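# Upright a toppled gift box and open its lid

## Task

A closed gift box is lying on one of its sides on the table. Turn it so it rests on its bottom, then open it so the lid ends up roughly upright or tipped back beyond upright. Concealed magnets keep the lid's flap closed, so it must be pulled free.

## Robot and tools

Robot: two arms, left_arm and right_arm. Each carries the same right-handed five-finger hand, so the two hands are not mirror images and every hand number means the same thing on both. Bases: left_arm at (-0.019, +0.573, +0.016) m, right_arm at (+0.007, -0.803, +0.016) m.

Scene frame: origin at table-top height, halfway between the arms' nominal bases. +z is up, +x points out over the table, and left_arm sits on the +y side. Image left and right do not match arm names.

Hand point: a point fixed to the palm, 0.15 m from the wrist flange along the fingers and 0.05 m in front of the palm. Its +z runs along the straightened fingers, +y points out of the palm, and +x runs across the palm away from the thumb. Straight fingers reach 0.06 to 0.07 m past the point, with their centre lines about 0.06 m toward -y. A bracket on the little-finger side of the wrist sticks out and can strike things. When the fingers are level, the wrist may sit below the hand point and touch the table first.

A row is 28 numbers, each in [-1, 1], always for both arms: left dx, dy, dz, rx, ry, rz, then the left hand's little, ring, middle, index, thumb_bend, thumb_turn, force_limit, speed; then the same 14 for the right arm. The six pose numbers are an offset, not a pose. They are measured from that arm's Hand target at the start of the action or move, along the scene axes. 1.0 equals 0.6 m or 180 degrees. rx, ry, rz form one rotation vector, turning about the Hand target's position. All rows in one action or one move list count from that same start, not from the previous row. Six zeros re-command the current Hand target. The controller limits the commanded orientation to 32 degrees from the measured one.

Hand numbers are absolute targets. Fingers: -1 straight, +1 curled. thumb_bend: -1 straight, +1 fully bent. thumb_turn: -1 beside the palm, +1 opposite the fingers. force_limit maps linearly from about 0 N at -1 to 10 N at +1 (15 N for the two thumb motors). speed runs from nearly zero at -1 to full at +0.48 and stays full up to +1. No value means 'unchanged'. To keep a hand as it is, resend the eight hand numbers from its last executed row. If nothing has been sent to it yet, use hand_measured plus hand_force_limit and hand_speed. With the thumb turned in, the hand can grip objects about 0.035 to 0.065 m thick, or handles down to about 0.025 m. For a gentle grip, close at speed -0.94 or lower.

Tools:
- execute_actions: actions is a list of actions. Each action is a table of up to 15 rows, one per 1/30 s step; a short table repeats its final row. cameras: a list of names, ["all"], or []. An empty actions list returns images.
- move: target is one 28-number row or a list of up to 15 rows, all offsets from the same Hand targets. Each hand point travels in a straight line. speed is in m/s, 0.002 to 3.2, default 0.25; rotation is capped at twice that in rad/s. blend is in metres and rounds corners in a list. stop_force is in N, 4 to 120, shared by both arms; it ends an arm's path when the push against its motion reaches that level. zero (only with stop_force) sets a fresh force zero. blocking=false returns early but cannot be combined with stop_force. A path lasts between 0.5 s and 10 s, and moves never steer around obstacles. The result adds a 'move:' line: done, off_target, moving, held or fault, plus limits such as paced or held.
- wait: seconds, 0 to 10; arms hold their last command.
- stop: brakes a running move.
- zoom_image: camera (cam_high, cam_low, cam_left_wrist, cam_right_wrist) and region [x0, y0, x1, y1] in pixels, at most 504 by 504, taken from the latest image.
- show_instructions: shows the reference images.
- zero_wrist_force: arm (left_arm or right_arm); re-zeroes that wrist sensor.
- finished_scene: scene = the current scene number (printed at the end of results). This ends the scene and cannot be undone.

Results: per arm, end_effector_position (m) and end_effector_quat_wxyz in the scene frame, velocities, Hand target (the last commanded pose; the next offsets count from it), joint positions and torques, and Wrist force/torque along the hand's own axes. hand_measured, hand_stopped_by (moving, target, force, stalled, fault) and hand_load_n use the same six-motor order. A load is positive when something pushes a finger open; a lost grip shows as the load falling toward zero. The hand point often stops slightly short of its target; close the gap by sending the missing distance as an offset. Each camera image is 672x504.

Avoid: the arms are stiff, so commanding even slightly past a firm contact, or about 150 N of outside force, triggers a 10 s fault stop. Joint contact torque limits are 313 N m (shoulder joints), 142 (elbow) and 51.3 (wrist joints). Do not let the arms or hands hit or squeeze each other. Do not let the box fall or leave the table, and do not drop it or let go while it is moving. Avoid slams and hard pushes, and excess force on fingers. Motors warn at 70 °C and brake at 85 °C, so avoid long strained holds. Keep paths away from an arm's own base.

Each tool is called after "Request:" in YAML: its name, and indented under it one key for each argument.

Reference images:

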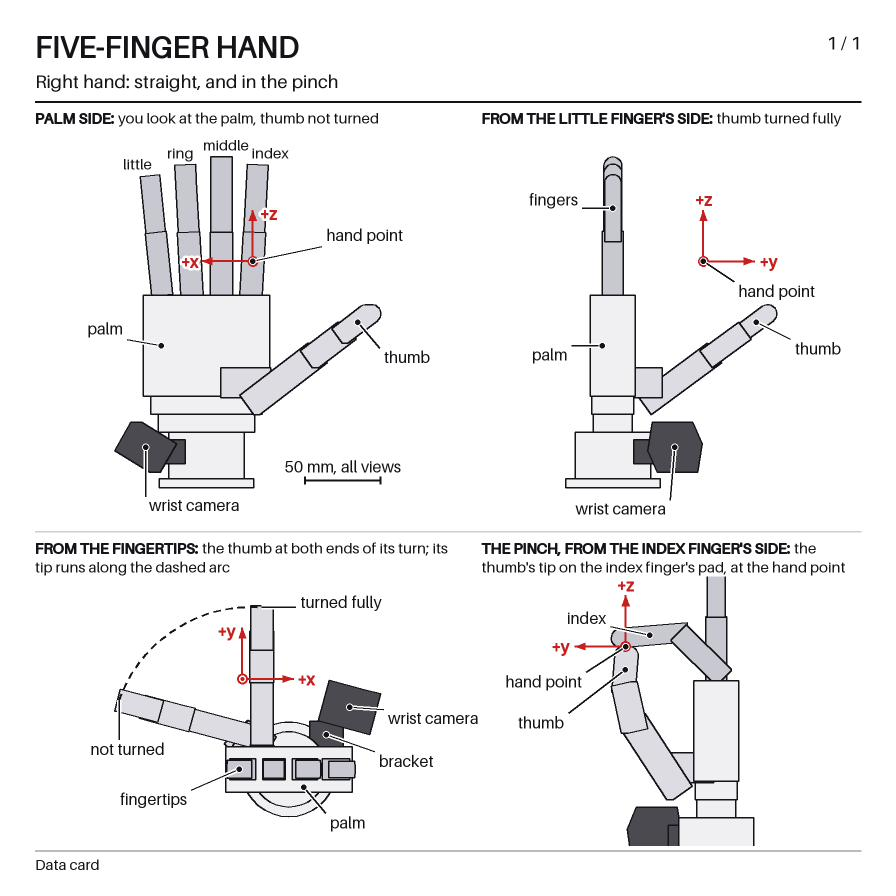

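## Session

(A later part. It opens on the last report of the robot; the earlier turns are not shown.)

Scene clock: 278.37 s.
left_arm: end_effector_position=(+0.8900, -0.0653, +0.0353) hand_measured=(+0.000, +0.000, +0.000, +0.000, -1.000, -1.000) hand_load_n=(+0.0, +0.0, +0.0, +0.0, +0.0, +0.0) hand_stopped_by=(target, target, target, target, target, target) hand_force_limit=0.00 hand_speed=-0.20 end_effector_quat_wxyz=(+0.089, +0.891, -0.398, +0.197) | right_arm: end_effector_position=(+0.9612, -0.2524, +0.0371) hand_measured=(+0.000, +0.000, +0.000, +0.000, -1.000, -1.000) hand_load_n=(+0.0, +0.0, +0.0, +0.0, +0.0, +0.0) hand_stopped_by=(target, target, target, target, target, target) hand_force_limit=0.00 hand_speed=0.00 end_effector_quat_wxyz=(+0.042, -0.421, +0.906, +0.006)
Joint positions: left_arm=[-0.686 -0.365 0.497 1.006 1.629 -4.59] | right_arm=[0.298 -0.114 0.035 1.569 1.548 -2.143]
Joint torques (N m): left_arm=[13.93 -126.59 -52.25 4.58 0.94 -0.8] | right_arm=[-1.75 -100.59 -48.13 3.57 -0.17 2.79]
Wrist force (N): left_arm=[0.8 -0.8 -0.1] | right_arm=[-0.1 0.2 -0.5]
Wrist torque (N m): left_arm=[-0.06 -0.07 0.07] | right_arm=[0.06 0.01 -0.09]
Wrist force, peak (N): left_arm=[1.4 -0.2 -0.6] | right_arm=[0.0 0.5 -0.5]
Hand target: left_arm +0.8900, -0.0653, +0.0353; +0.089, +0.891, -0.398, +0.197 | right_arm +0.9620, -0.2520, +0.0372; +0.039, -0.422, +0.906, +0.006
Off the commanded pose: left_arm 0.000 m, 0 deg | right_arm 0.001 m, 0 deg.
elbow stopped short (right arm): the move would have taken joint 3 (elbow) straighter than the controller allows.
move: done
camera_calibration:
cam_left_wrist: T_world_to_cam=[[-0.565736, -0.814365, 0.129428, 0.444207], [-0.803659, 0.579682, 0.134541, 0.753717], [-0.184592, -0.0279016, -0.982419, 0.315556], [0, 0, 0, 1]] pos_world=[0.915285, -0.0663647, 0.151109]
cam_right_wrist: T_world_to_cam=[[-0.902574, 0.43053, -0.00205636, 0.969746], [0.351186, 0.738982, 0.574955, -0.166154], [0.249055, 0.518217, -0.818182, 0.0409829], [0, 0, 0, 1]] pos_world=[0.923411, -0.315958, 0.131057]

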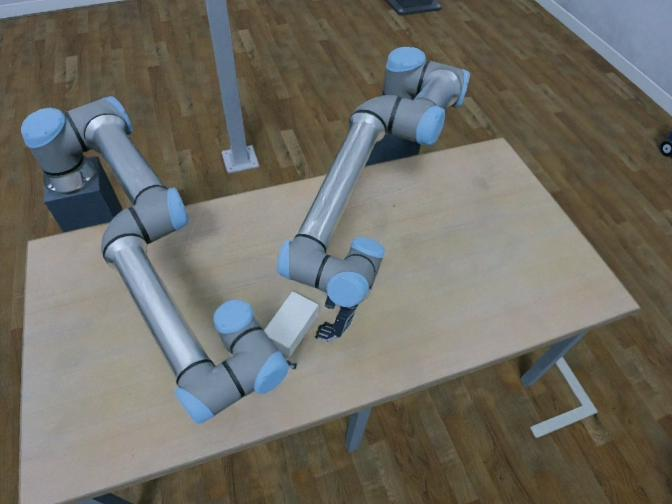

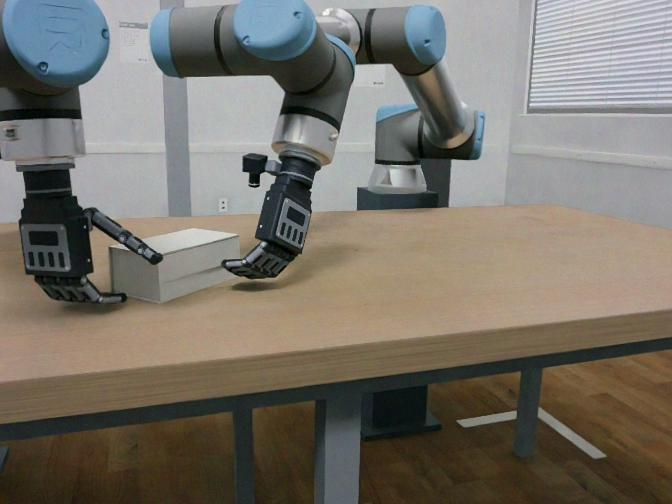

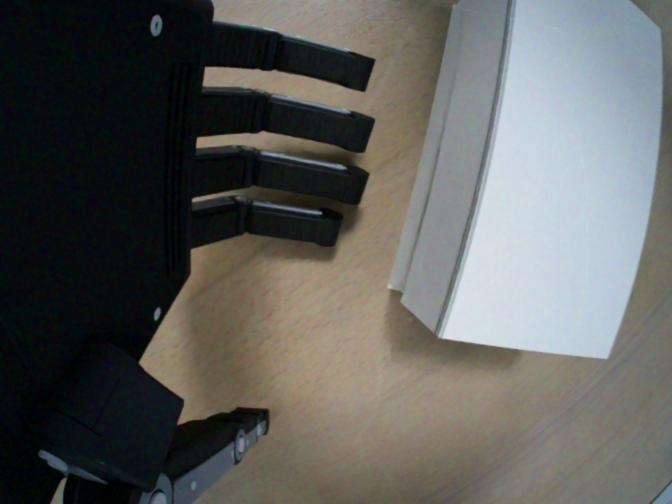

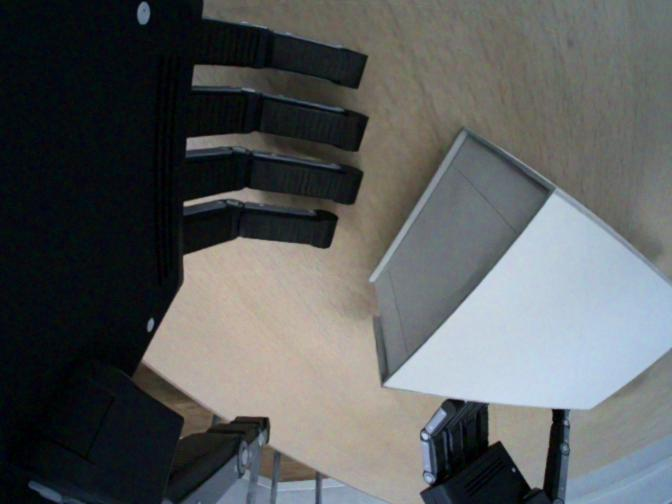

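Request:
move:
  target: [-0.0683,-0.0611,0,0,0,0,0,0,0,0,-1,-1,0,-0.2,0,0,0,0,0,0,0,0,0,0,-1,-1,0,0]
  speed: 0.03
  stop_force: 4
  cameras: ["cam_low","cam_left_wrist"]

Request:
zoom_image:
  camera: "cam_low"
  region: [100, 170, 330, 320]

Request:
zoom_image:
  camera: "cam_left_wrist"
  region: [190, 0, 500, 310]

Scene clock: 297.53 s.
left_arm: end_effector_position=(+0.8490, -0.1020, +0.0353) hand_measured=(+0.000, +0.000, +0.000, +0.000, -1.000, -1.000) hand_load_n=(+0.0, +0.5, +0.0, +0.0, +0.0, -0.5) hand_stopped_by=(target, target, target, target, target, target) hand_force_limit=0.00 hand_speed=-0.20 end_effector_quat_wxyz=(+0.089, +0.891, -0.398, +0.197) | right_arm: end_effector_position=(+0.9612, -0.2524, +0.0371) hand_measured=(+0.000, +0.000, +0.000, +0.000, -1.000, -1.000) hand_load_n=(+0.0, +0.0, +0.0, +0.0, +0.0, +0.5) hand_stopped_by=(target, target, target, target, target, target) hand_force_limit=0.00 hand_speed=0.00 end_effector_quat_wxyz=(+0.042, -0.421, +0.906, +0.006)
Joint positions: left_arm=[-0.739 -0.413 0.593 0.956 1.606 -4.638] | right_arm=[0.298 -0.114 0.035 1.569 1.548 -2.143]
Joint torques (N m): left_arm=[15.06 -103.5 -52.11 4.47 1.3 2.42] | right_arm=[-0.12 -100.1 -47.6 3.45 -1.19 2.94]
Wrist force (N): left_arm=[0.7 -0.6 -0.4] | right_arm=[0.2 -0.1 -0.2]
Wrist torque (N m): left_arm=[-0.02 -0.04 0.13] | right_arm=[0.01 -0.04 -0.07]
Wrist force, peak (N): left_arm=[0.7 -1.5 -0.5] | right_arm=[0.2 0.1 -0.7]
Hand target: left_arm +0.8490, -0.1020, +0.0353; +0.089, +0.891, -0.398, +0.197 | right_arm +0.9620, -0.2520, +0.0372; +0.039, -0.422, +0.906, +0.006
Off the commanded pose: left_arm 0.000 m, 0 deg | right_arm 0.001 m, 0 deg.
elbow stopped short (right arm): the move would have taken joint 3 (elbow) straighter than the controller allows.
move: done
camera_calibration:
cam_left_wrist: T_world_to_cam=[[-0.565736, -0.814365, 0.129428, 0.391125], [-0.803659, 0.579682, 0.134541, 0.742042], [-0.184592, -0.0279016, -0.982419, 0.306963], [0, 0, 0, 1]] pos_world=[0.874285, -0.103065, 0.151109]
Images, in order (width x height): cam_low 672x504, cam_left_wrist 672x504.

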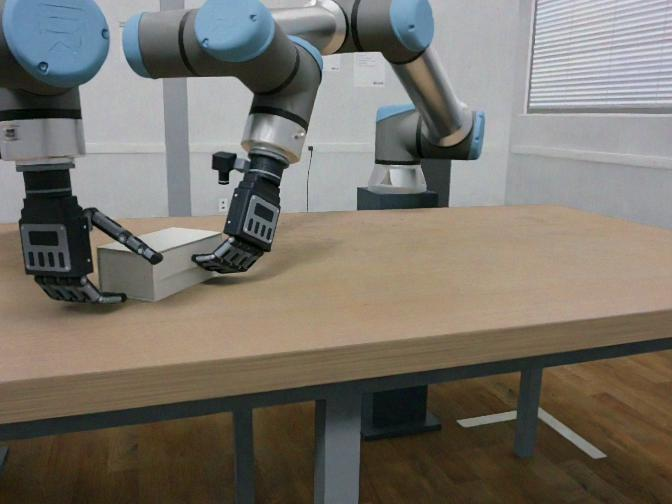

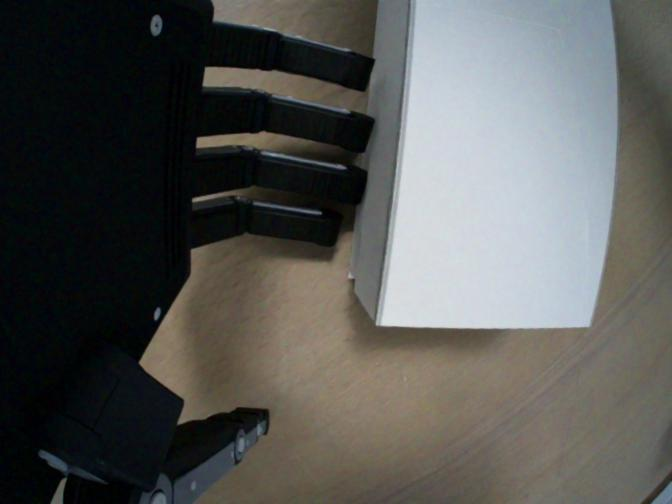

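Scaled by 2.191.

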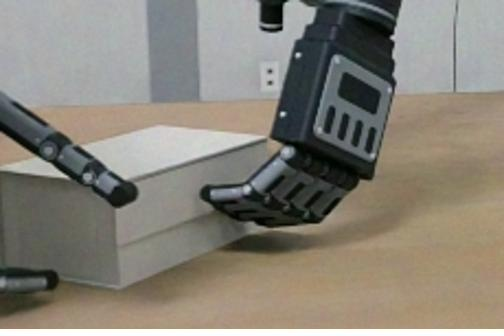

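Scaled by 1.626 from the camera's 672x504 image, which has a finer 960x720 frame.

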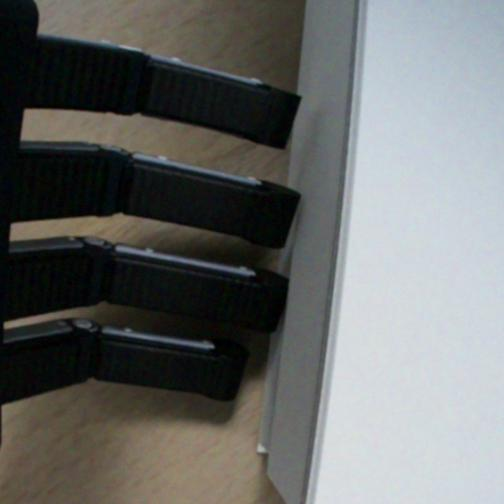

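Request:
move:
  target:
    - [0.0373,0.0333,0,0,0,0,0,0,0,0,-1,-1,0,-0.2,0,0,0,0,0,0,0,0,0,0,-1,-1,0,0]
    - [0.0373,0.0333,0,0,0,0,1,1,1,0,-1,-1,0,0.2,0,0,0,0,0,0,0,0,0,0,-1,-1,0,0]
    - [-0.01,-0.009,0,0,0,0,1,1,1,0,-1,-1,0,0.2,0,0,0,0,0,0,0,0,0,0,-1,-1,0,0]
  speed: [0.15,0.15,0.08]
  cameras: ["cam_left_wrist"]

Request:
zoom_image:
  camera: "cam_left_wrist"
  region: [190, 100, 450, 340]

Scene clock: 305.47 s.
left_arm: end_effector_position=(+0.8429, -0.1075, +0.0353) hand_measured=(+1.000, +1.000, +1.000, +0.000, -1.000, -1.000) hand_load_n=(+0.0, +0.0, +0.0, +0.0, +0.0, +0.0) hand_stopped_by=(target, target, target, target, target, target) hand_force_limit=0.00 hand_speed=0.20 end_effector_quat_wxyz=(+0.089, +0.891, -0.398, +0.197) | right_arm: end_effector_position=(+0.9612, -0.2524, +0.0371) hand_measured=(+0.000, +0.000, +0.000, +0.000, -1.000, -1.000) hand_load_n=(+0.0, +0.0, +0.0, +0.0, +0.0, +0.0) hand_stopped_by=(target, target, target, target, target, target) hand_force_limit=0.00 hand_speed=0.00 end_effector_quat_wxyz=(+0.042, -0.421, +0.906, +0.006)
Joint positions: left_arm=[-0.748 -0.419 0.605 0.95 1.603 -4.646] | right_arm=[0.298 -0.114 0.035 1.569 1.548 -2.143]
Joint torques (N m): left_arm=[14.25 -104.98 -49.84 4.89 1.74 1.89] | right_arm=[1.27 -101.59 -47.91 3.35 -1.2 2.86]
Wrist force (N): left_arm=[0.8 -0.9 0.0] | right_arm=[0.0 0.2 -0.2]
Wrist torque (N m): left_arm=[-0.09 -0.06 0.08] | right_arm=[0.05 -0.01 -0.08]
Wrist force, peak (N): left_arm=[0.7 -1.7 -0.2] | right_arm=[-0.1 0.0 -0.7]
Hand target: left_arm +0.8430, -0.1074, +0.0353; +0.089, +0.891, -0.398, +0.197 | right_arm +0.9620, -0.2520, +0.0372; +0.039, -0.422, +0.906, +0.006
Off the commanded pose: left_arm 0.000 m, 0 deg | right_arm 0.001 m, 0 deg.
elbow stopped short (right arm): the move would have taken joint 3 (elbow) straighter than the controller allows.
move: done
camera_calibration:
cam_left_wrist: T_world_to_cam=[[-0.565757, -0.814359, 0.129374, 0.383221], [-0.803667, 0.57969, 0.13446, 0.740347], [-0.184496, -0.0279019, -0.982437, 0.305603], [0, 0, 0, 1]] pos_world=[0.868185, -0.108565, 0.15111]
Images, in order (width x height): cam_left_wrist 672x504.

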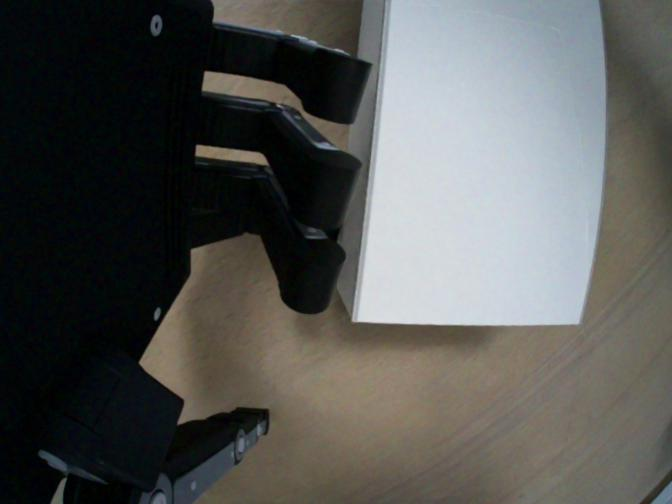

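Scaled by 1.938 from the camera's 672x504 image, which has a finer 960x720 frame.

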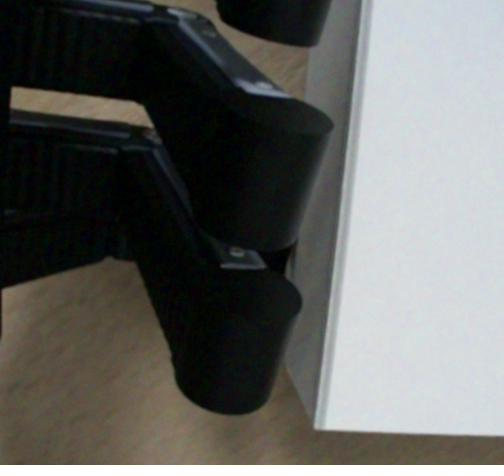

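Request:
move:
  target: [0.013,0.011,0.067,0,0,0,1,1,1,0,-1,-1,0,0.2,0,0,0,0,0,0,0,0,0,0,-1,-1,0,0]
  speed: 0.04
  stop_force: 10
  cameras: ["cam_low","cam_left_wrist","cam_right_wrist"]

Request:
zoom_image:
  camera: "cam_low"
  region: [60, 170, 290, 320]

Scene clock: 312.20 s.
left_arm: end_effector_position=(+0.8508, -0.1008, +0.0755) hand_measured=(+1.000, +1.000, +1.000, +0.000, -1.000, -1.000) hand_load_n=(+0.0, +0.0, +0.0, +0.0, +0.0, +0.0) hand_stopped_by=(target, target, target, target, target, target) hand_force_limit=0.00 hand_speed=0.20 end_effector_quat_wxyz=(+0.089, +0.891, -0.398, +0.197) | right_arm: end_effector_position=(+0.9612, -0.2524, +0.0371) hand_measured=(+0.000, +0.000, +0.000, +0.000, -1.000, -1.000) hand_load_n=(+0.0, +0.0, +0.0, +0.0, +0.0, +0.0) hand_stopped_by=(target, target, target, target, target, target) hand_force_limit=0.00 hand_speed=0.00 end_effector_quat_wxyz=(+0.042, -0.421, +0.906, +0.006)
Joint positions: left_arm=[-0.737 -0.429 0.554 1.011 1.607 -4.636] | right_arm=[0.298 -0.114 0.035 1.569 1.548 -2.143]
Joint torques (N m): left_arm=[-14.33 -103.35 -29.93 0.84 -0.32 -1.32] | right_arm=[2.67 -102.93 -47.69 3.56 -1.28 2.77]
Wrist force (N): left_arm=[0.9 -0.6 0.0] | right_arm=[-0.1 0.1 -0.4]
Wrist torque (N m): left_arm=[-0.05 -0.07 -0.08] | right_arm=[0.04 0.00 -0.08]
Wrist force, peak (N): left_arm=[1.2 -0.8 -0.5] | right_arm=[0.3 0.2 -0.6]
Hand target: left_arm +0.8508, -0.1008, +0.0755; +0.089, +0.891, -0.398, +0.197 | right_arm +0.9620, -0.2520, +0.0372; +0.039, -0.422, +0.906, +0.006
Off the commanded pose: left_arm 0.000 m, 0 deg | right_arm 0.001 m, 0 deg.
elbow stopped short (right arm): the move would have taken joint 3 (elbow) straighter than the controller allows.
move: done
camera_calibration:
cam_left_wrist: T_world_to_cam=[[-0.565722, -0.814363, 0.129508, 0.387889], [-0.80367, 0.57968, 0.134484, 0.737404], [-0.184592, -0.0280015, -0.982416, 0.346811], [0, 0, 0, 1]] pos_world=[0.876085, -0.101865, 0.191309]
cam_right_wrist: T_world_to_cam=[[-0.902574, 0.43053, -0.00205636, 0.969746], [0.351186, 0.738982, 0.574955, -0.166154], [0.249055, 0.518217, -0.818182, 0.0409829], [0, 0, 0, 1]] pos_world=[0.923411, -0.315958, 0.131057]
Images, in order (width x height): cam_low 672x504, cam_left_wrist 672x504, cam_right_wrist 672x504.

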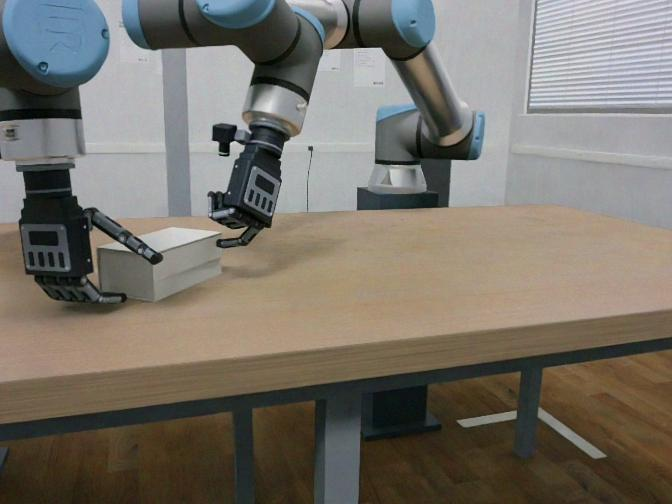

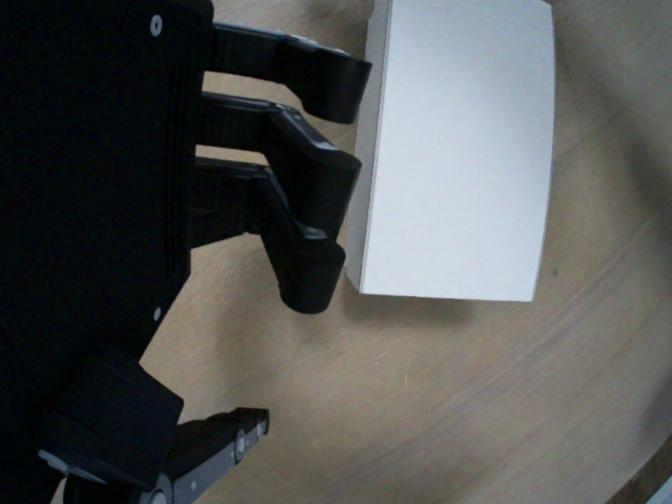

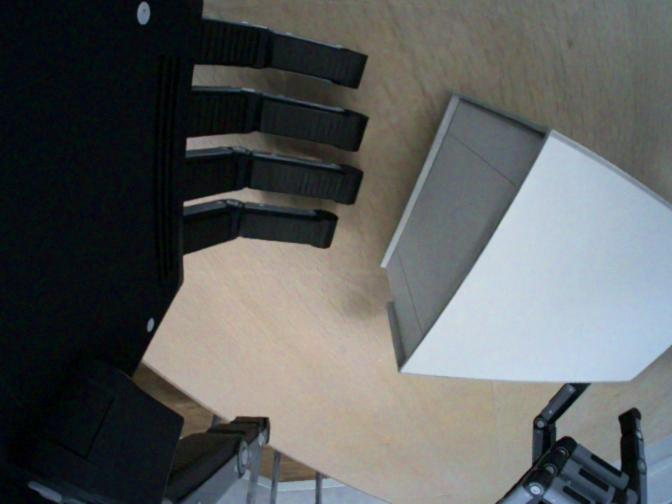

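Scaled by 2.191.

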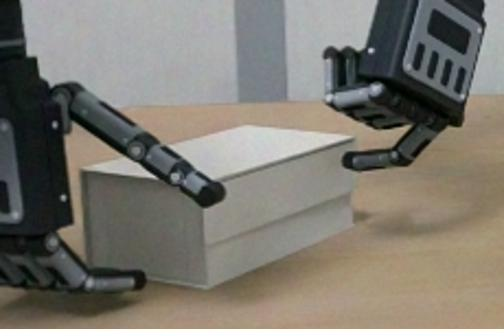

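Request:
move:
  target: [0.05,0.066,0.13,0,0,0,-1,-1,-1,-1,-1,-1,0,0.2,-0.2,0.151,0,0,0,0,0,0,0,0,-1,-1,0,0]
  speed: 0.08
  cameras: ["all"]

Request:
zoom_image:
  camera: "cam_low"
  region: [90, 170, 320, 320]

Request:
zoom_image:
  camera: "cam_high"
  region: [240, 230, 350, 340]

Scene clock: 324.60 s.
left_arm: end_effector_position=(+0.8809, -0.0611, +0.1536) hand_measured=(-1.000, -1.000, -1.000, -1.000, -1.000, -1.000) hand_load_n=(+0.0, +0.0, +0.0, +0.0, +0.0, +0.0) hand_stopped_by=(target, target, target, target, target, target) hand_force_limit=0.00 hand_speed=0.20 end_effector_quat_wxyz=(+0.089, +0.891, -0.398, +0.198) | right_arm: end_effector_position=(+0.8421, -0.1613, +0.0373) hand_measured=(+0.000, +0.000, +0.000, +0.000, -1.000, -1.000) hand_load_n=(+0.0, +0.0, +0.0, +0.5, +0.0, +0.0) hand_stopped_by=(target, target, target, target, target, target) hand_force_limit=0.00 hand_speed=0.00 end_effector_quat_wxyz=(+0.039, -0.421, +0.906, +0.006)
Joint positions: left_arm=[-0.689 -0.429 0.417 1.15 1.628 -4.592] | right_arm=[0.422 -0.402 0.622 1.273 1.558 -2.021]
Joint torques (N m): left_arm=[-15.07 -110.45 -28.87 1.12 0.58 -1.23] | right_arm=[-4.26 -89.57 -46.93 6.74 0.89 -2.34]
Wrist force (N): left_arm=[0.7 -0.5 -0.2] | right_arm=[0.0 -0.4 -0.3]
Wrist torque (N m): left_arm=[-0.02 -0.06 -0.09] | right_arm=[-0.09 -0.07 -0.11]
Wrist force, peak (N): left_arm=[1.0 -0.9 -0.4] | right_arm=[0.6 -0.7 0.1]
Hand target: left_arm +0.8808, -0.0612, +0.1535; +0.089, +0.891, -0.398, +0.197 | right_arm +0.8420, -0.1614, +0.0372; +0.039, -0.422, +0.906, +0.006
Off the commanded pose: left_arm 0.000 m, 0 deg | right_arm 0.000 m, 0 deg.
move: done
camera_calibration:
cam_left_wrist: T_world_to_cam=[[-0.565742, -0.814357, 0.129454, 0.427248], [-0.803677, 0.579688, 0.134403, 0.728049], [-0.184495, -0.0280018, -0.982434, 0.430127], [0, 0, 0, 1]] pos_world=[0.906185, -0.0620647, 0.26941]
cam_right_wrist: T_world_to_cam=[[-0.903126, 0.429374, 0.000958396, 0.823196], [0.352793, 0.740772, 0.571658, -0.192742], [0.244745, 0.516618, -0.820491, 0.0270618], [0, 0, 0, 1]] pos_world=[0.804825, -0.224662, 0.131597]

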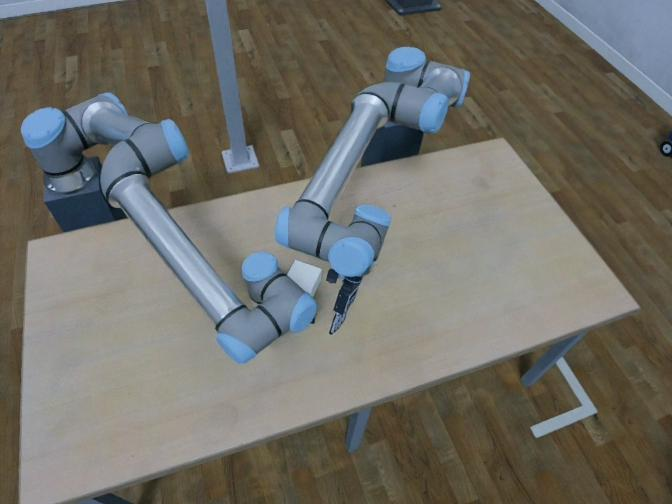

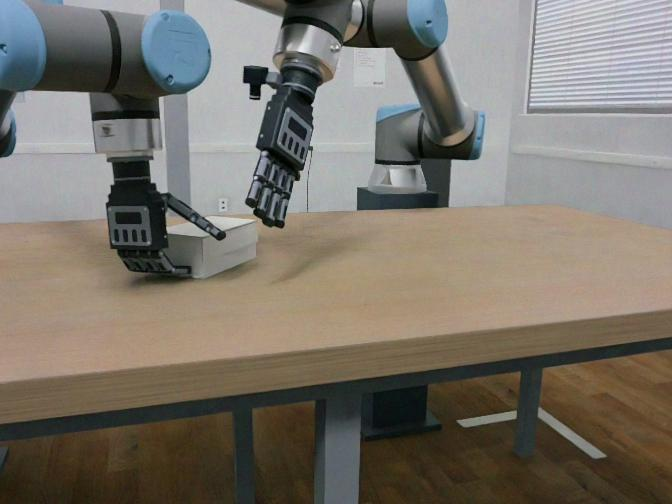

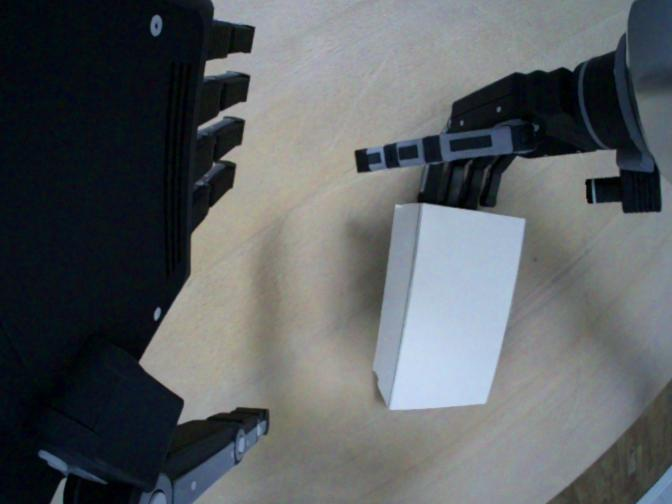

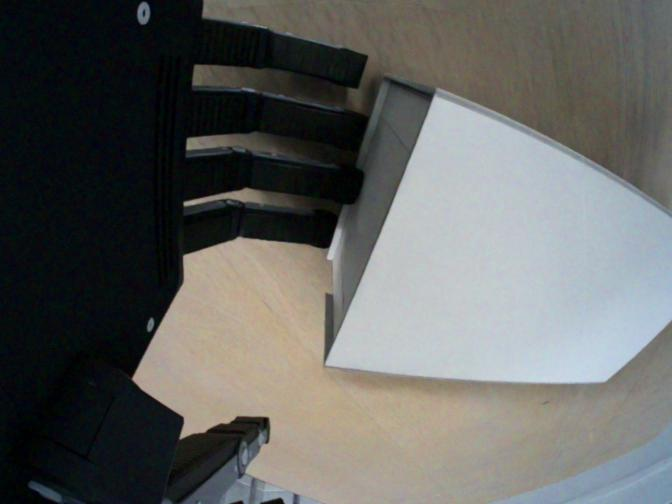

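Scaled by 2.191.

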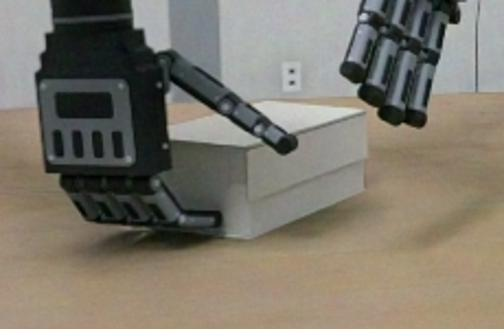

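Scaled by 4.582.

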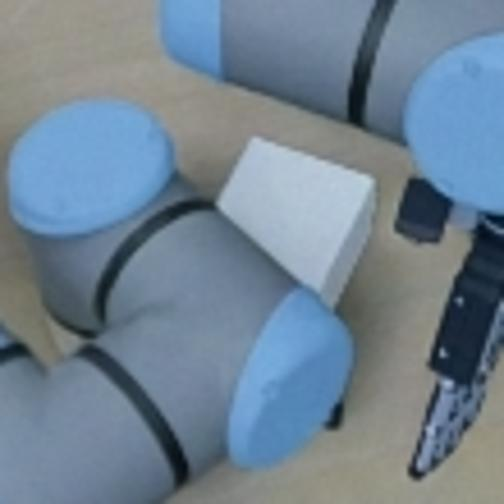

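Request:
move:
  target:
    - [-0.172,0.067,-0.056,0.0954,0.101,0.0549,0,0,0,0,-1,-1,0,0.2,0,0,0,0,0,0,0,0,0,0,-1,-1,0,0]
    - [-0.172,0.067,-0.15,0.0954,0.101,0.0549,0,0,0,0,-1,-1,0,0.2,0,0,0,0,0,0,0,0,0,0,-1,-1,0,0]
  speed: 0.25
  blend: [0.02,0]

Request:
move:
  target: [0,0,-0.083,0,0,0,0,0,0,0,-1,-1,0,0.2,0,0,0,0,0,0,0,0,0,0,-1,-1,0,0]
  speed: 0.02
  stop_force: 4
  cameras: ["all"]

Request:
zoom_image:
  camera: "cam_left_wrist"
  region: [190, 0, 590, 400]

Scene clock: 341.00 s.
left_arm: end_effector_position=(+0.8047, -0.0317, +0.1287) hand_measured=(+0.000, +0.000, +0.000, +0.000, -1.000, -1.000) hand_load_n=(+0.0, +0.0, +0.0, +0.0, +0.0, +0.0) hand_stopped_by=(target, target, target, target, target, target) hand_force_limit=0.00 hand_speed=0.20 end_effector_quat_wxyz=(+0.023, +0.936, -0.347, +0.052) | right_arm: end_effector_position=(+0.8420, -0.1614, +0.0372) hand_measured=(+0.000, +0.000, +0.000, +0.000, -1.000, -1.000) hand_load_n=(+0.0, +0.5, +0.0, +0.0, +0.0, +0.0) hand_stopped_by=(target, target, target, target, target, target) hand_force_limit=0.00 hand_speed=0.00 end_effector_quat_wxyz=(+0.039, -0.422, +0.906, +0.006)
Joint positions: left_arm=[-0.724 -0.409 0.461 1.404 1.574 -4.745] | right_arm=[0.422 -0.401 0.621 1.273 1.558 -2.021]
Joint torques (N m): left_arm=[13.64 -121.13 -50.72 1.48 0.38 2.41] | right_arm=[-7.69 -92.37 -47.64 6.81 -0.85 -2.68]
Wrist force (N): left_arm=[0.5 -0.4 -0.1] | right_arm=[0.2 -0.4 -0.1]
Wrist torque (N m): left_arm=[-0.01 -0.05 0.06] | right_arm=[-0.10 -0.10 -0.07]
Wrist force, peak (N): left_arm=[-1.9 2.1 1.8] | right_arm=[0.4 -0.7 0.0]
Hand target: left_arm +0.8048, -0.0316, +0.1289; +0.023, +0.936, -0.347, +0.053 (not the last commanded pose) | right_arm +0.8420, -0.1614, +0.0372; +0.039, -0.422, +0.906, +0.006
Off the commanded pose: left_arm 0.071 m, 7 deg | right_arm 0.000 m, 0 deg.
move: held (left_arm; a check stopped the path); path passed 0 of 2 targets; limits=held
pose unreachable (left arm): on one or more control steps of this call, first in action 0 (counted from 0), this arm could not follow its commanded pose, so it was not sent that pose on those steps. It may still have moved: this result reports where it is.
cause: moving toward the commanded pose would bring a part of the arm too close to another arm (a part of this arm just beyond joint 3 (elbow) and a part of the right arm just beyond its joint 5 (wrist 2), 11 mm apart when this arm was first held).

Scene clock: 341.87 s.
left_arm: end_effector_position=(+0.8048, -0.0316, +0.1234) hand_measured=(+0.000, +0.000, +0.000, +0.000, -1.000, -1.000) hand_load_n=(+0.0, +0.0, +0.0, +0.0, +0.0, +0.0) hand_stopped_by=(target, target, target, target, target, target) hand_force_limit=0.00 hand_speed=0.20 end_effector_quat_wxyz=(+0.023, +0.936, -0.347, +0.053) | right_arm: end_effector_position=(+0.8420, -0.1614, +0.0372) hand_measured=(+0.000, +0.000, +0.000, +0.000, -1.000, -1.000) hand_load_n=(+0.0, +0.0, +0.0, +0.0, +0.0, +0.0) hand_stopped_by=(target, target, target, target, target, target) hand_force_limit=0.00 hand_speed=0.00 end_effector_quat_wxyz=(+0.039, -0.422, +0.906, +0.006)
Joint positions: left_arm=[-0.724 -0.408 0.468 1.396 1.574 -4.745] | right_arm=[0.422 -0.401 0.621 1.273 1.558 -2.021]
Joint torques (N m): left_arm=[15.4 -117.23 -40.21 4.02 1.45 2.37] | right_arm=[-7.13 -92.27 -46.94 6.62 -0.98 -2.82]
Wrist force (N): left_arm=[0.3 -0.4 -0.3] | right_arm=[0.0 0.0 -0.3]
Wrist torque (N m): left_arm=[0.00 -0.02 0.05] | right_arm=[-0.04 -0.07 -0.07]
Wrist force, peak (N): left_arm=[0.7 -0.2 -0.7] | right_arm=[0.3 -0.6 -0.2]
Hand target: left_arm +0.8048, -0.0317, +0.1235; +0.023, +0.936, -0.347, +0.053 (not the last commanded pose) | right_arm +0.8420, -0.1614, +0.0372; +0.039, -0.422, +0.906, +0.006
Off the commanded pose: left_arm 0.044 m, 0 deg | right_arm 0.000 m, 0 deg.
move: held (left_arm; a check stopped the path); limits=held
pose unreachable (left arm): on one or more control steps of this call, first in action 0 (counted from 0), this arm could not follow its commanded pose, so it was not sent that pose on those steps. It may still have moved: this result reports where it is.
cause: moving toward the commanded pose would bring a part of the arm too close to another arm (a part of this arm just beyond joint 3 (elbow) and a part of the right arm just beyond its joint 5 (wrist 2), 6 mm apart when this arm was first held).
camera_calibration:
cam_left_wrist: T_world_to_cam=[[-0.433607, -0.899378, 0.0557182, 0.31208], [-0.800265, 0.41277, 0.434967, 0.60873], [-0.414198, 0.144015, -0.898721, 0.56723], [0, 0, 0, 1]] pos_world=[0.857411, -0.0522773, 0.227616]
cam_right_wrist: T_world_to_cam=[[-0.903189, 0.429242, 0.0012442, 0.823224], [0.352912, 0.740925, 0.571387, -0.192639], [0.244341, 0.51651, -0.82068, 0.0273601], [0, 0, 0, 1]] pos_world=[0.804826, -0.224763, 0.131501]

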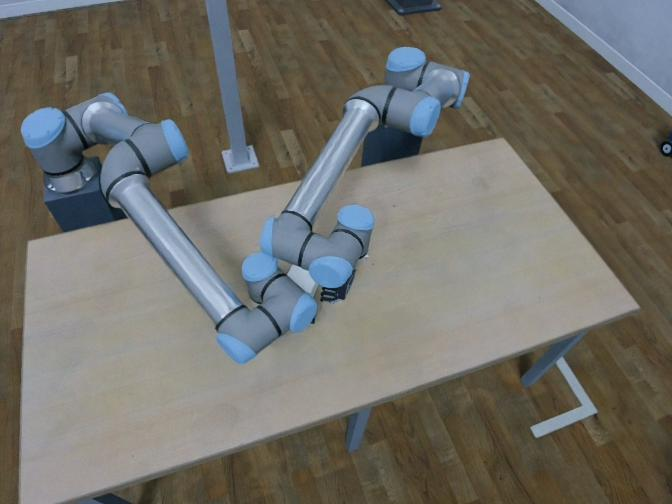

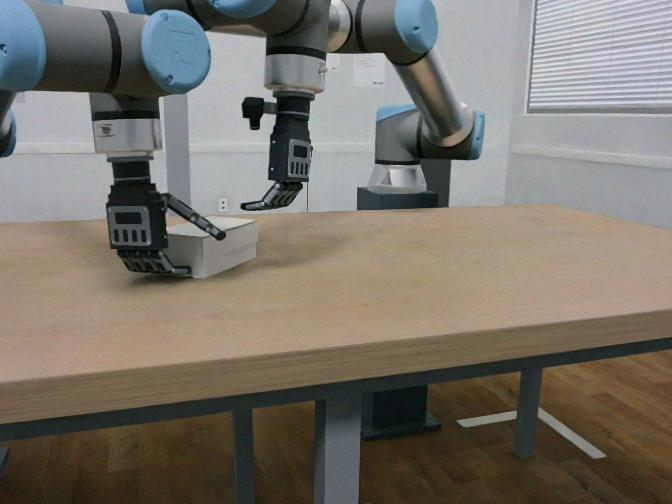

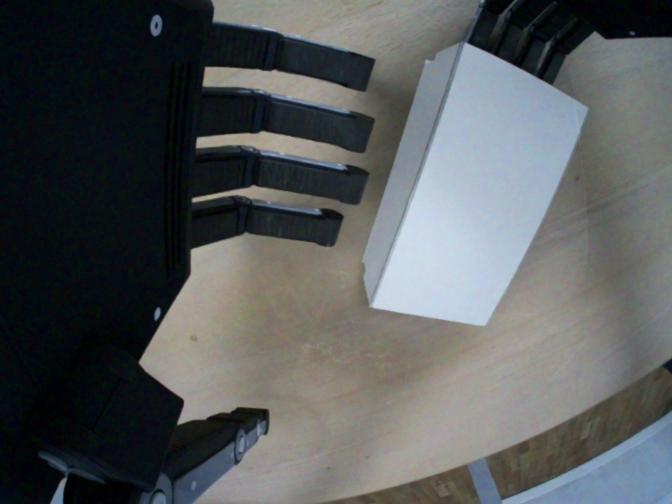

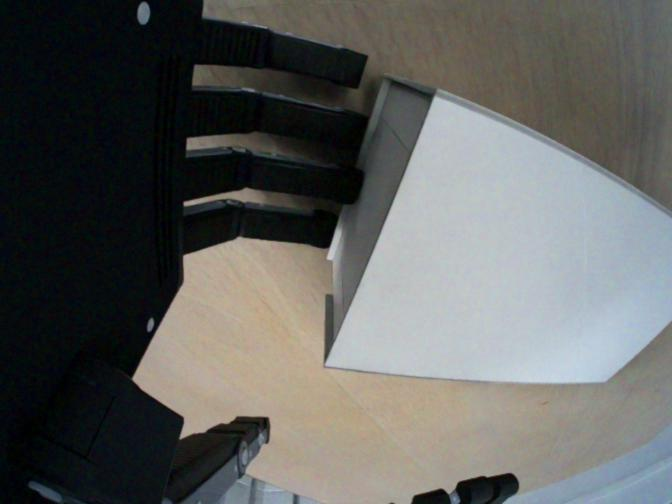

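Scaled by 1.260 from the camera's 672x504 image, which has a finer 960x720 frame.

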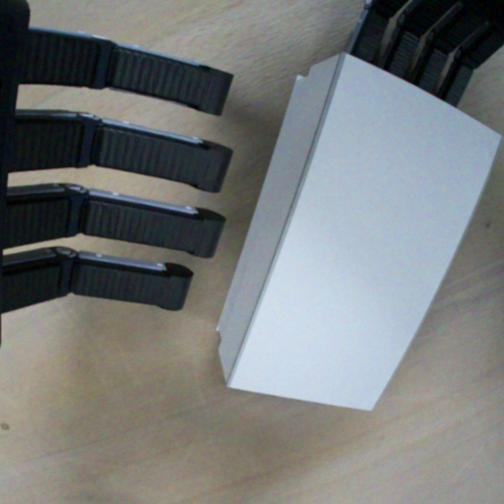

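Request:
move:
  target:
    - [0,0,0,0,0,0,0,0,0,0,-1,-1,0,0.2,0.067,-0.05,0.02,0,0,0,0,0,0,0,-1,-1,0,0]
    - [0,0,0,0.0,0.0,0.0,0,0,0,0,-1,-1,0,0.2,-0.237,-0.48,0.27,0,0,0,0,0,0,0,-1,-1,0,0]
    - [-0.045,0.018,-0.09,0.0248,0.0271,0.0143,0,0,0,0,-1,-1,0,0.2,-0.237,-0.48,0.27,0,0,0,0,0,0,0,-1,-1,0,0]
  speed: 0.3
  blend: [0.02,0.02,0]

Request:
move:
  target: [0,0,-0.083,0,0,0,0,0,0,0,-1,-1,0,0.2,0,0,0,0,0,0,0,0,0,0,-1,-1,0,0]
  speed: 0.02
  stop_force: 4
  cameras: ["all"]

Request:
zoom_image:
  camera: "cam_left_wrist"
  region: [190, 0, 590, 400]

Request:
zoom_image:
  camera: "cam_low"
  region: [160, 170, 340, 310]

Scene clock: 351.50 s.
left_arm: end_effector_position=(+0.7777, -0.0210, +0.0695) hand_measured=(+0.000, +0.000, +0.000, +0.000, -1.000, -1.000) hand_load_n=(+0.0, +0.5, +0.0, +0.0, +0.0, +0.0) hand_stopped_by=(target, target, target, target, target, target) hand_force_limit=0.00 hand_speed=0.20 end_effector_quat_wxyz=(+0.000, +0.945, -0.327, +0.000) | right_arm: end_effector_position=(+0.6999, -0.4493, +0.1991) hand_measured=(+0.000, +0.000, +0.000, +0.000, -1.000, -1.000) hand_load_n=(+0.0, +0.0, +0.0, +0.0, +0.0, +0.0) hand_stopped_by=(target, target, target, target, target, target) hand_force_limit=0.00 hand_speed=0.00 end_effector_quat_wxyz=(+0.039, -0.422, +0.906, +0.006)
Joint positions: left_arm=[-0.734 -0.382 0.539 1.415 1.571 -4.8] | right_arm=[0.148 -0.993 1.421 1.071 1.538 -2.294]
Joint torques (N m): left_arm=[15.75 -108.07 -42.72 2.69 2.47 -0.07] | right_arm=[-5.08 -86.85 -31.26 6.86 1.79 1.5]
Wrist force (N): left_arm=[0.1 -0.2 0.0] | right_arm=[0.1 0.0 0.2]
Wrist torque (N m): left_arm=[0.03 -0.01 -0.16] | right_arm=[0.07 -0.08 -0.12]
Wrist force, peak (N): left_arm=[1.2 -0.9 -2.8] | right_arm=[-1.7 -3.1 1.0]
Hand target: left_arm +0.7778, -0.0209, +0.0695; +0.000, +0.945, -0.327, +0.000 | right_arm +0.6998, -0.4494, +0.1992; +0.039, -0.422, +0.906, +0.006
Off the commanded pose: left_arm 0.000 m, 0 deg | right_arm 0.000 m, 0 deg.
move: done

Scene clock: 354.63 s.
left_arm: end_effector_position=(+0.7778, -0.0208, +0.0297) hand_measured=(+0.000, +0.000, +0.000, +0.000, -1.000, -1.000) hand_load_n=(+0.0, +0.0, -4.0, +0.0, +0.0, +0.0) hand_stopped_by=(target, target, target, target, target, target) hand_force_limit=0.00 hand_speed=0.20 end_effector_quat_wxyz=(+0.000, +0.945, -0.327, +0.000) | right_arm: end_effector_position=(+0.6998, -0.4494, +0.1992) hand_measured=(+0.000, +0.000, +0.000, +0.000, -1.000, -1.000) hand_load_n=(+0.0, +0.0, +0.0, +0.0, +0.0, +0.0) hand_stopped_by=(target, target, target, target, target, target) hand_force_limit=0.00 hand_speed=0.00 end_effector_quat_wxyz=(+0.039, -0.422, +0.906, +0.006)
Joint positions: left_arm=[-0.734 -0.36 0.565 1.367 1.571 -4.8] | right_arm=[0.148 -0.993 1.421 1.071 1.538 -2.294]
Joint torques (N m): left_arm=[-13.41 -120.95 -49.38 5.22 2.24 -1.12] | right_arm=[-5.7 -93.05 -30.61 6.8 1.99 -1.99]
Wrist force (N): left_arm=[0.0 -1.1 -3.9] | right_arm=[0.4 -0.1 0.5]
Wrist torque (N m): left_arm=[0.00 0.08 -0.18] | right_arm=[0.04 -0.12 -0.11]
Wrist force, peak (N): left_arm=[-0.1 -7.1 -12.4] | right_arm=[0.4 -0.1 0.5]
Hand target: left_arm +0.7778, -0.0209, +0.0297; +0.000, +0.945, -0.327, +0.000 (not the last commanded pose) | right_arm +0.6998, -0.4494, +0.1992; +0.039, -0.422, +0.906, +0.006
Off the commanded pose: left_arm 0.010 m, 0 deg | right_arm 0.000 m, 0 deg.
move: contact (left_arm)
camera_calibration:
cam_left_wrist: T_world_to_cam=[[-0.389413, -0.92085, 0.0197912, 0.281615], [-0.776029, 0.339593, 0.531466, 0.600228], [-0.496121, 0.191601, -0.846849, 0.533456], [0, 0, 0, 1]] pos_world=[0.840118, -0.0467187, 0.127183]
cam_right_wrist: T_world_to_cam=[[-0.903189, 0.429242, 0.0012442, 0.81821], [0.352912, 0.740925, 0.571387, -0.0216329], [0.244341, 0.51651, -0.82068, 0.34381], [0, 0, 0, 1]] pos_world=[0.662626, -0.512763, 0.293501]

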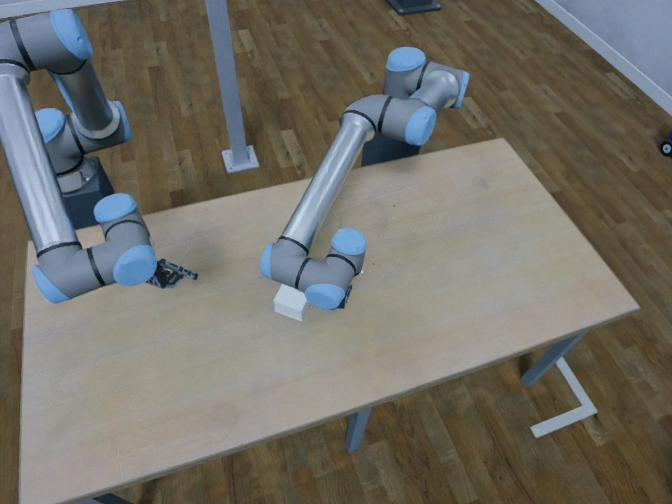

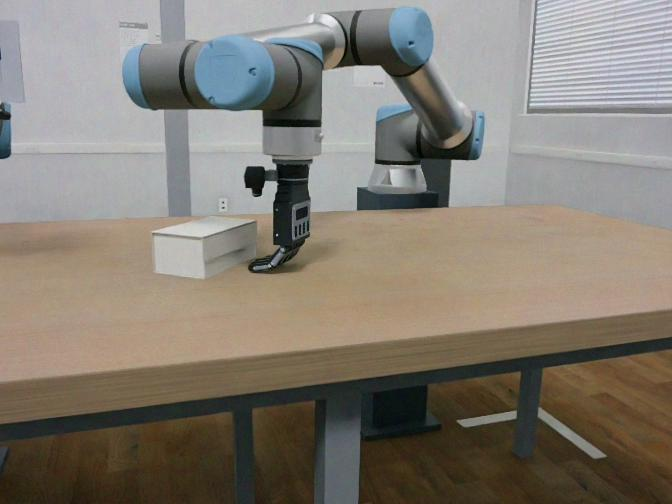

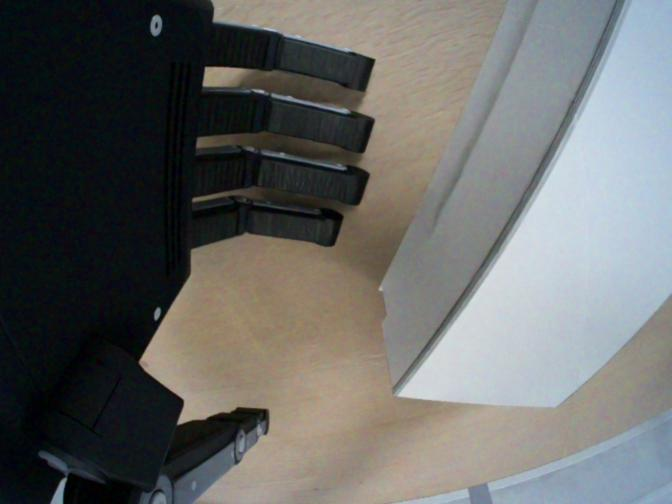

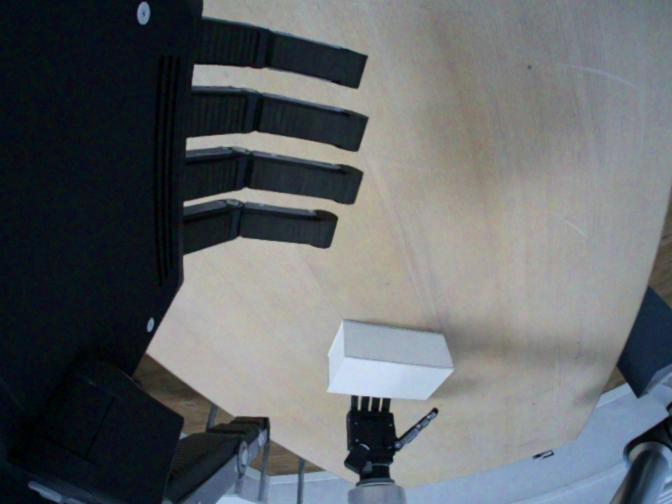

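Scaled by 1.260 from the camera's 672x504 image, which has a finer 960x720 frame.

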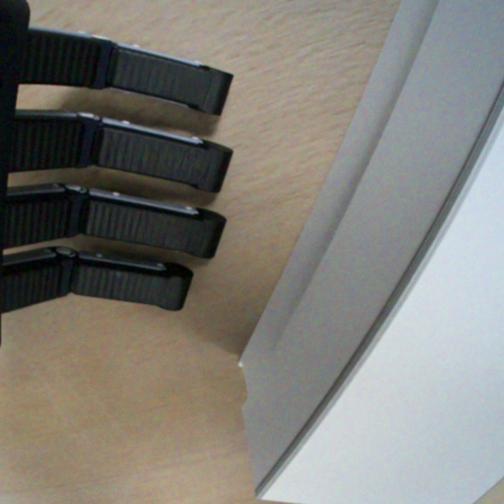

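Scaled by 2.800.

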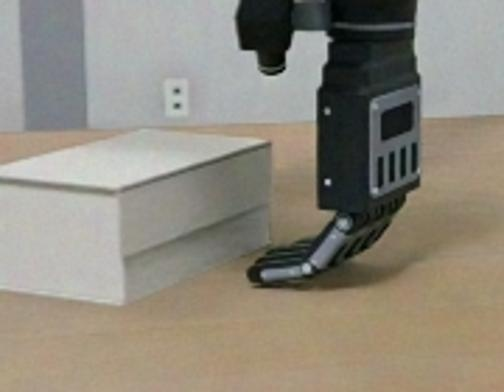

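Request:
zoom_image:
  camera: "cam_high"
  region: [260, 270, 360, 330]

Request:
zoom_image:
  camera: "cam_right_wrist"
  region: [310, 300, 470, 440]

Scaled by 5.040.

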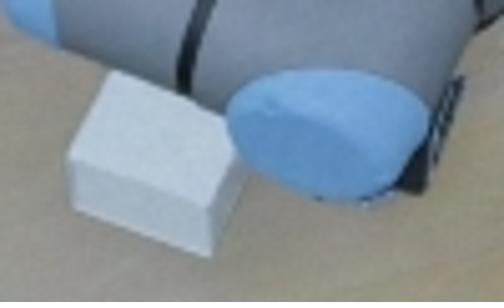

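Scaled by 3.150 from the camera's 672x504 image, which has a finer 960x720 frame.

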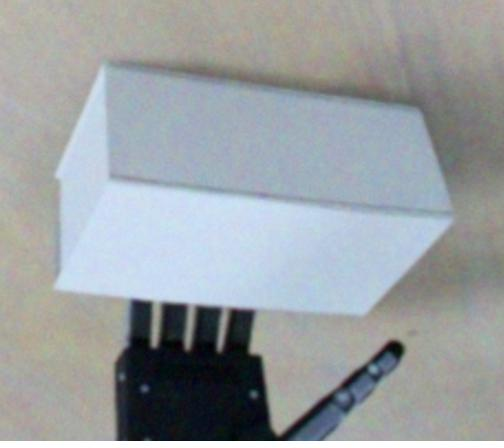

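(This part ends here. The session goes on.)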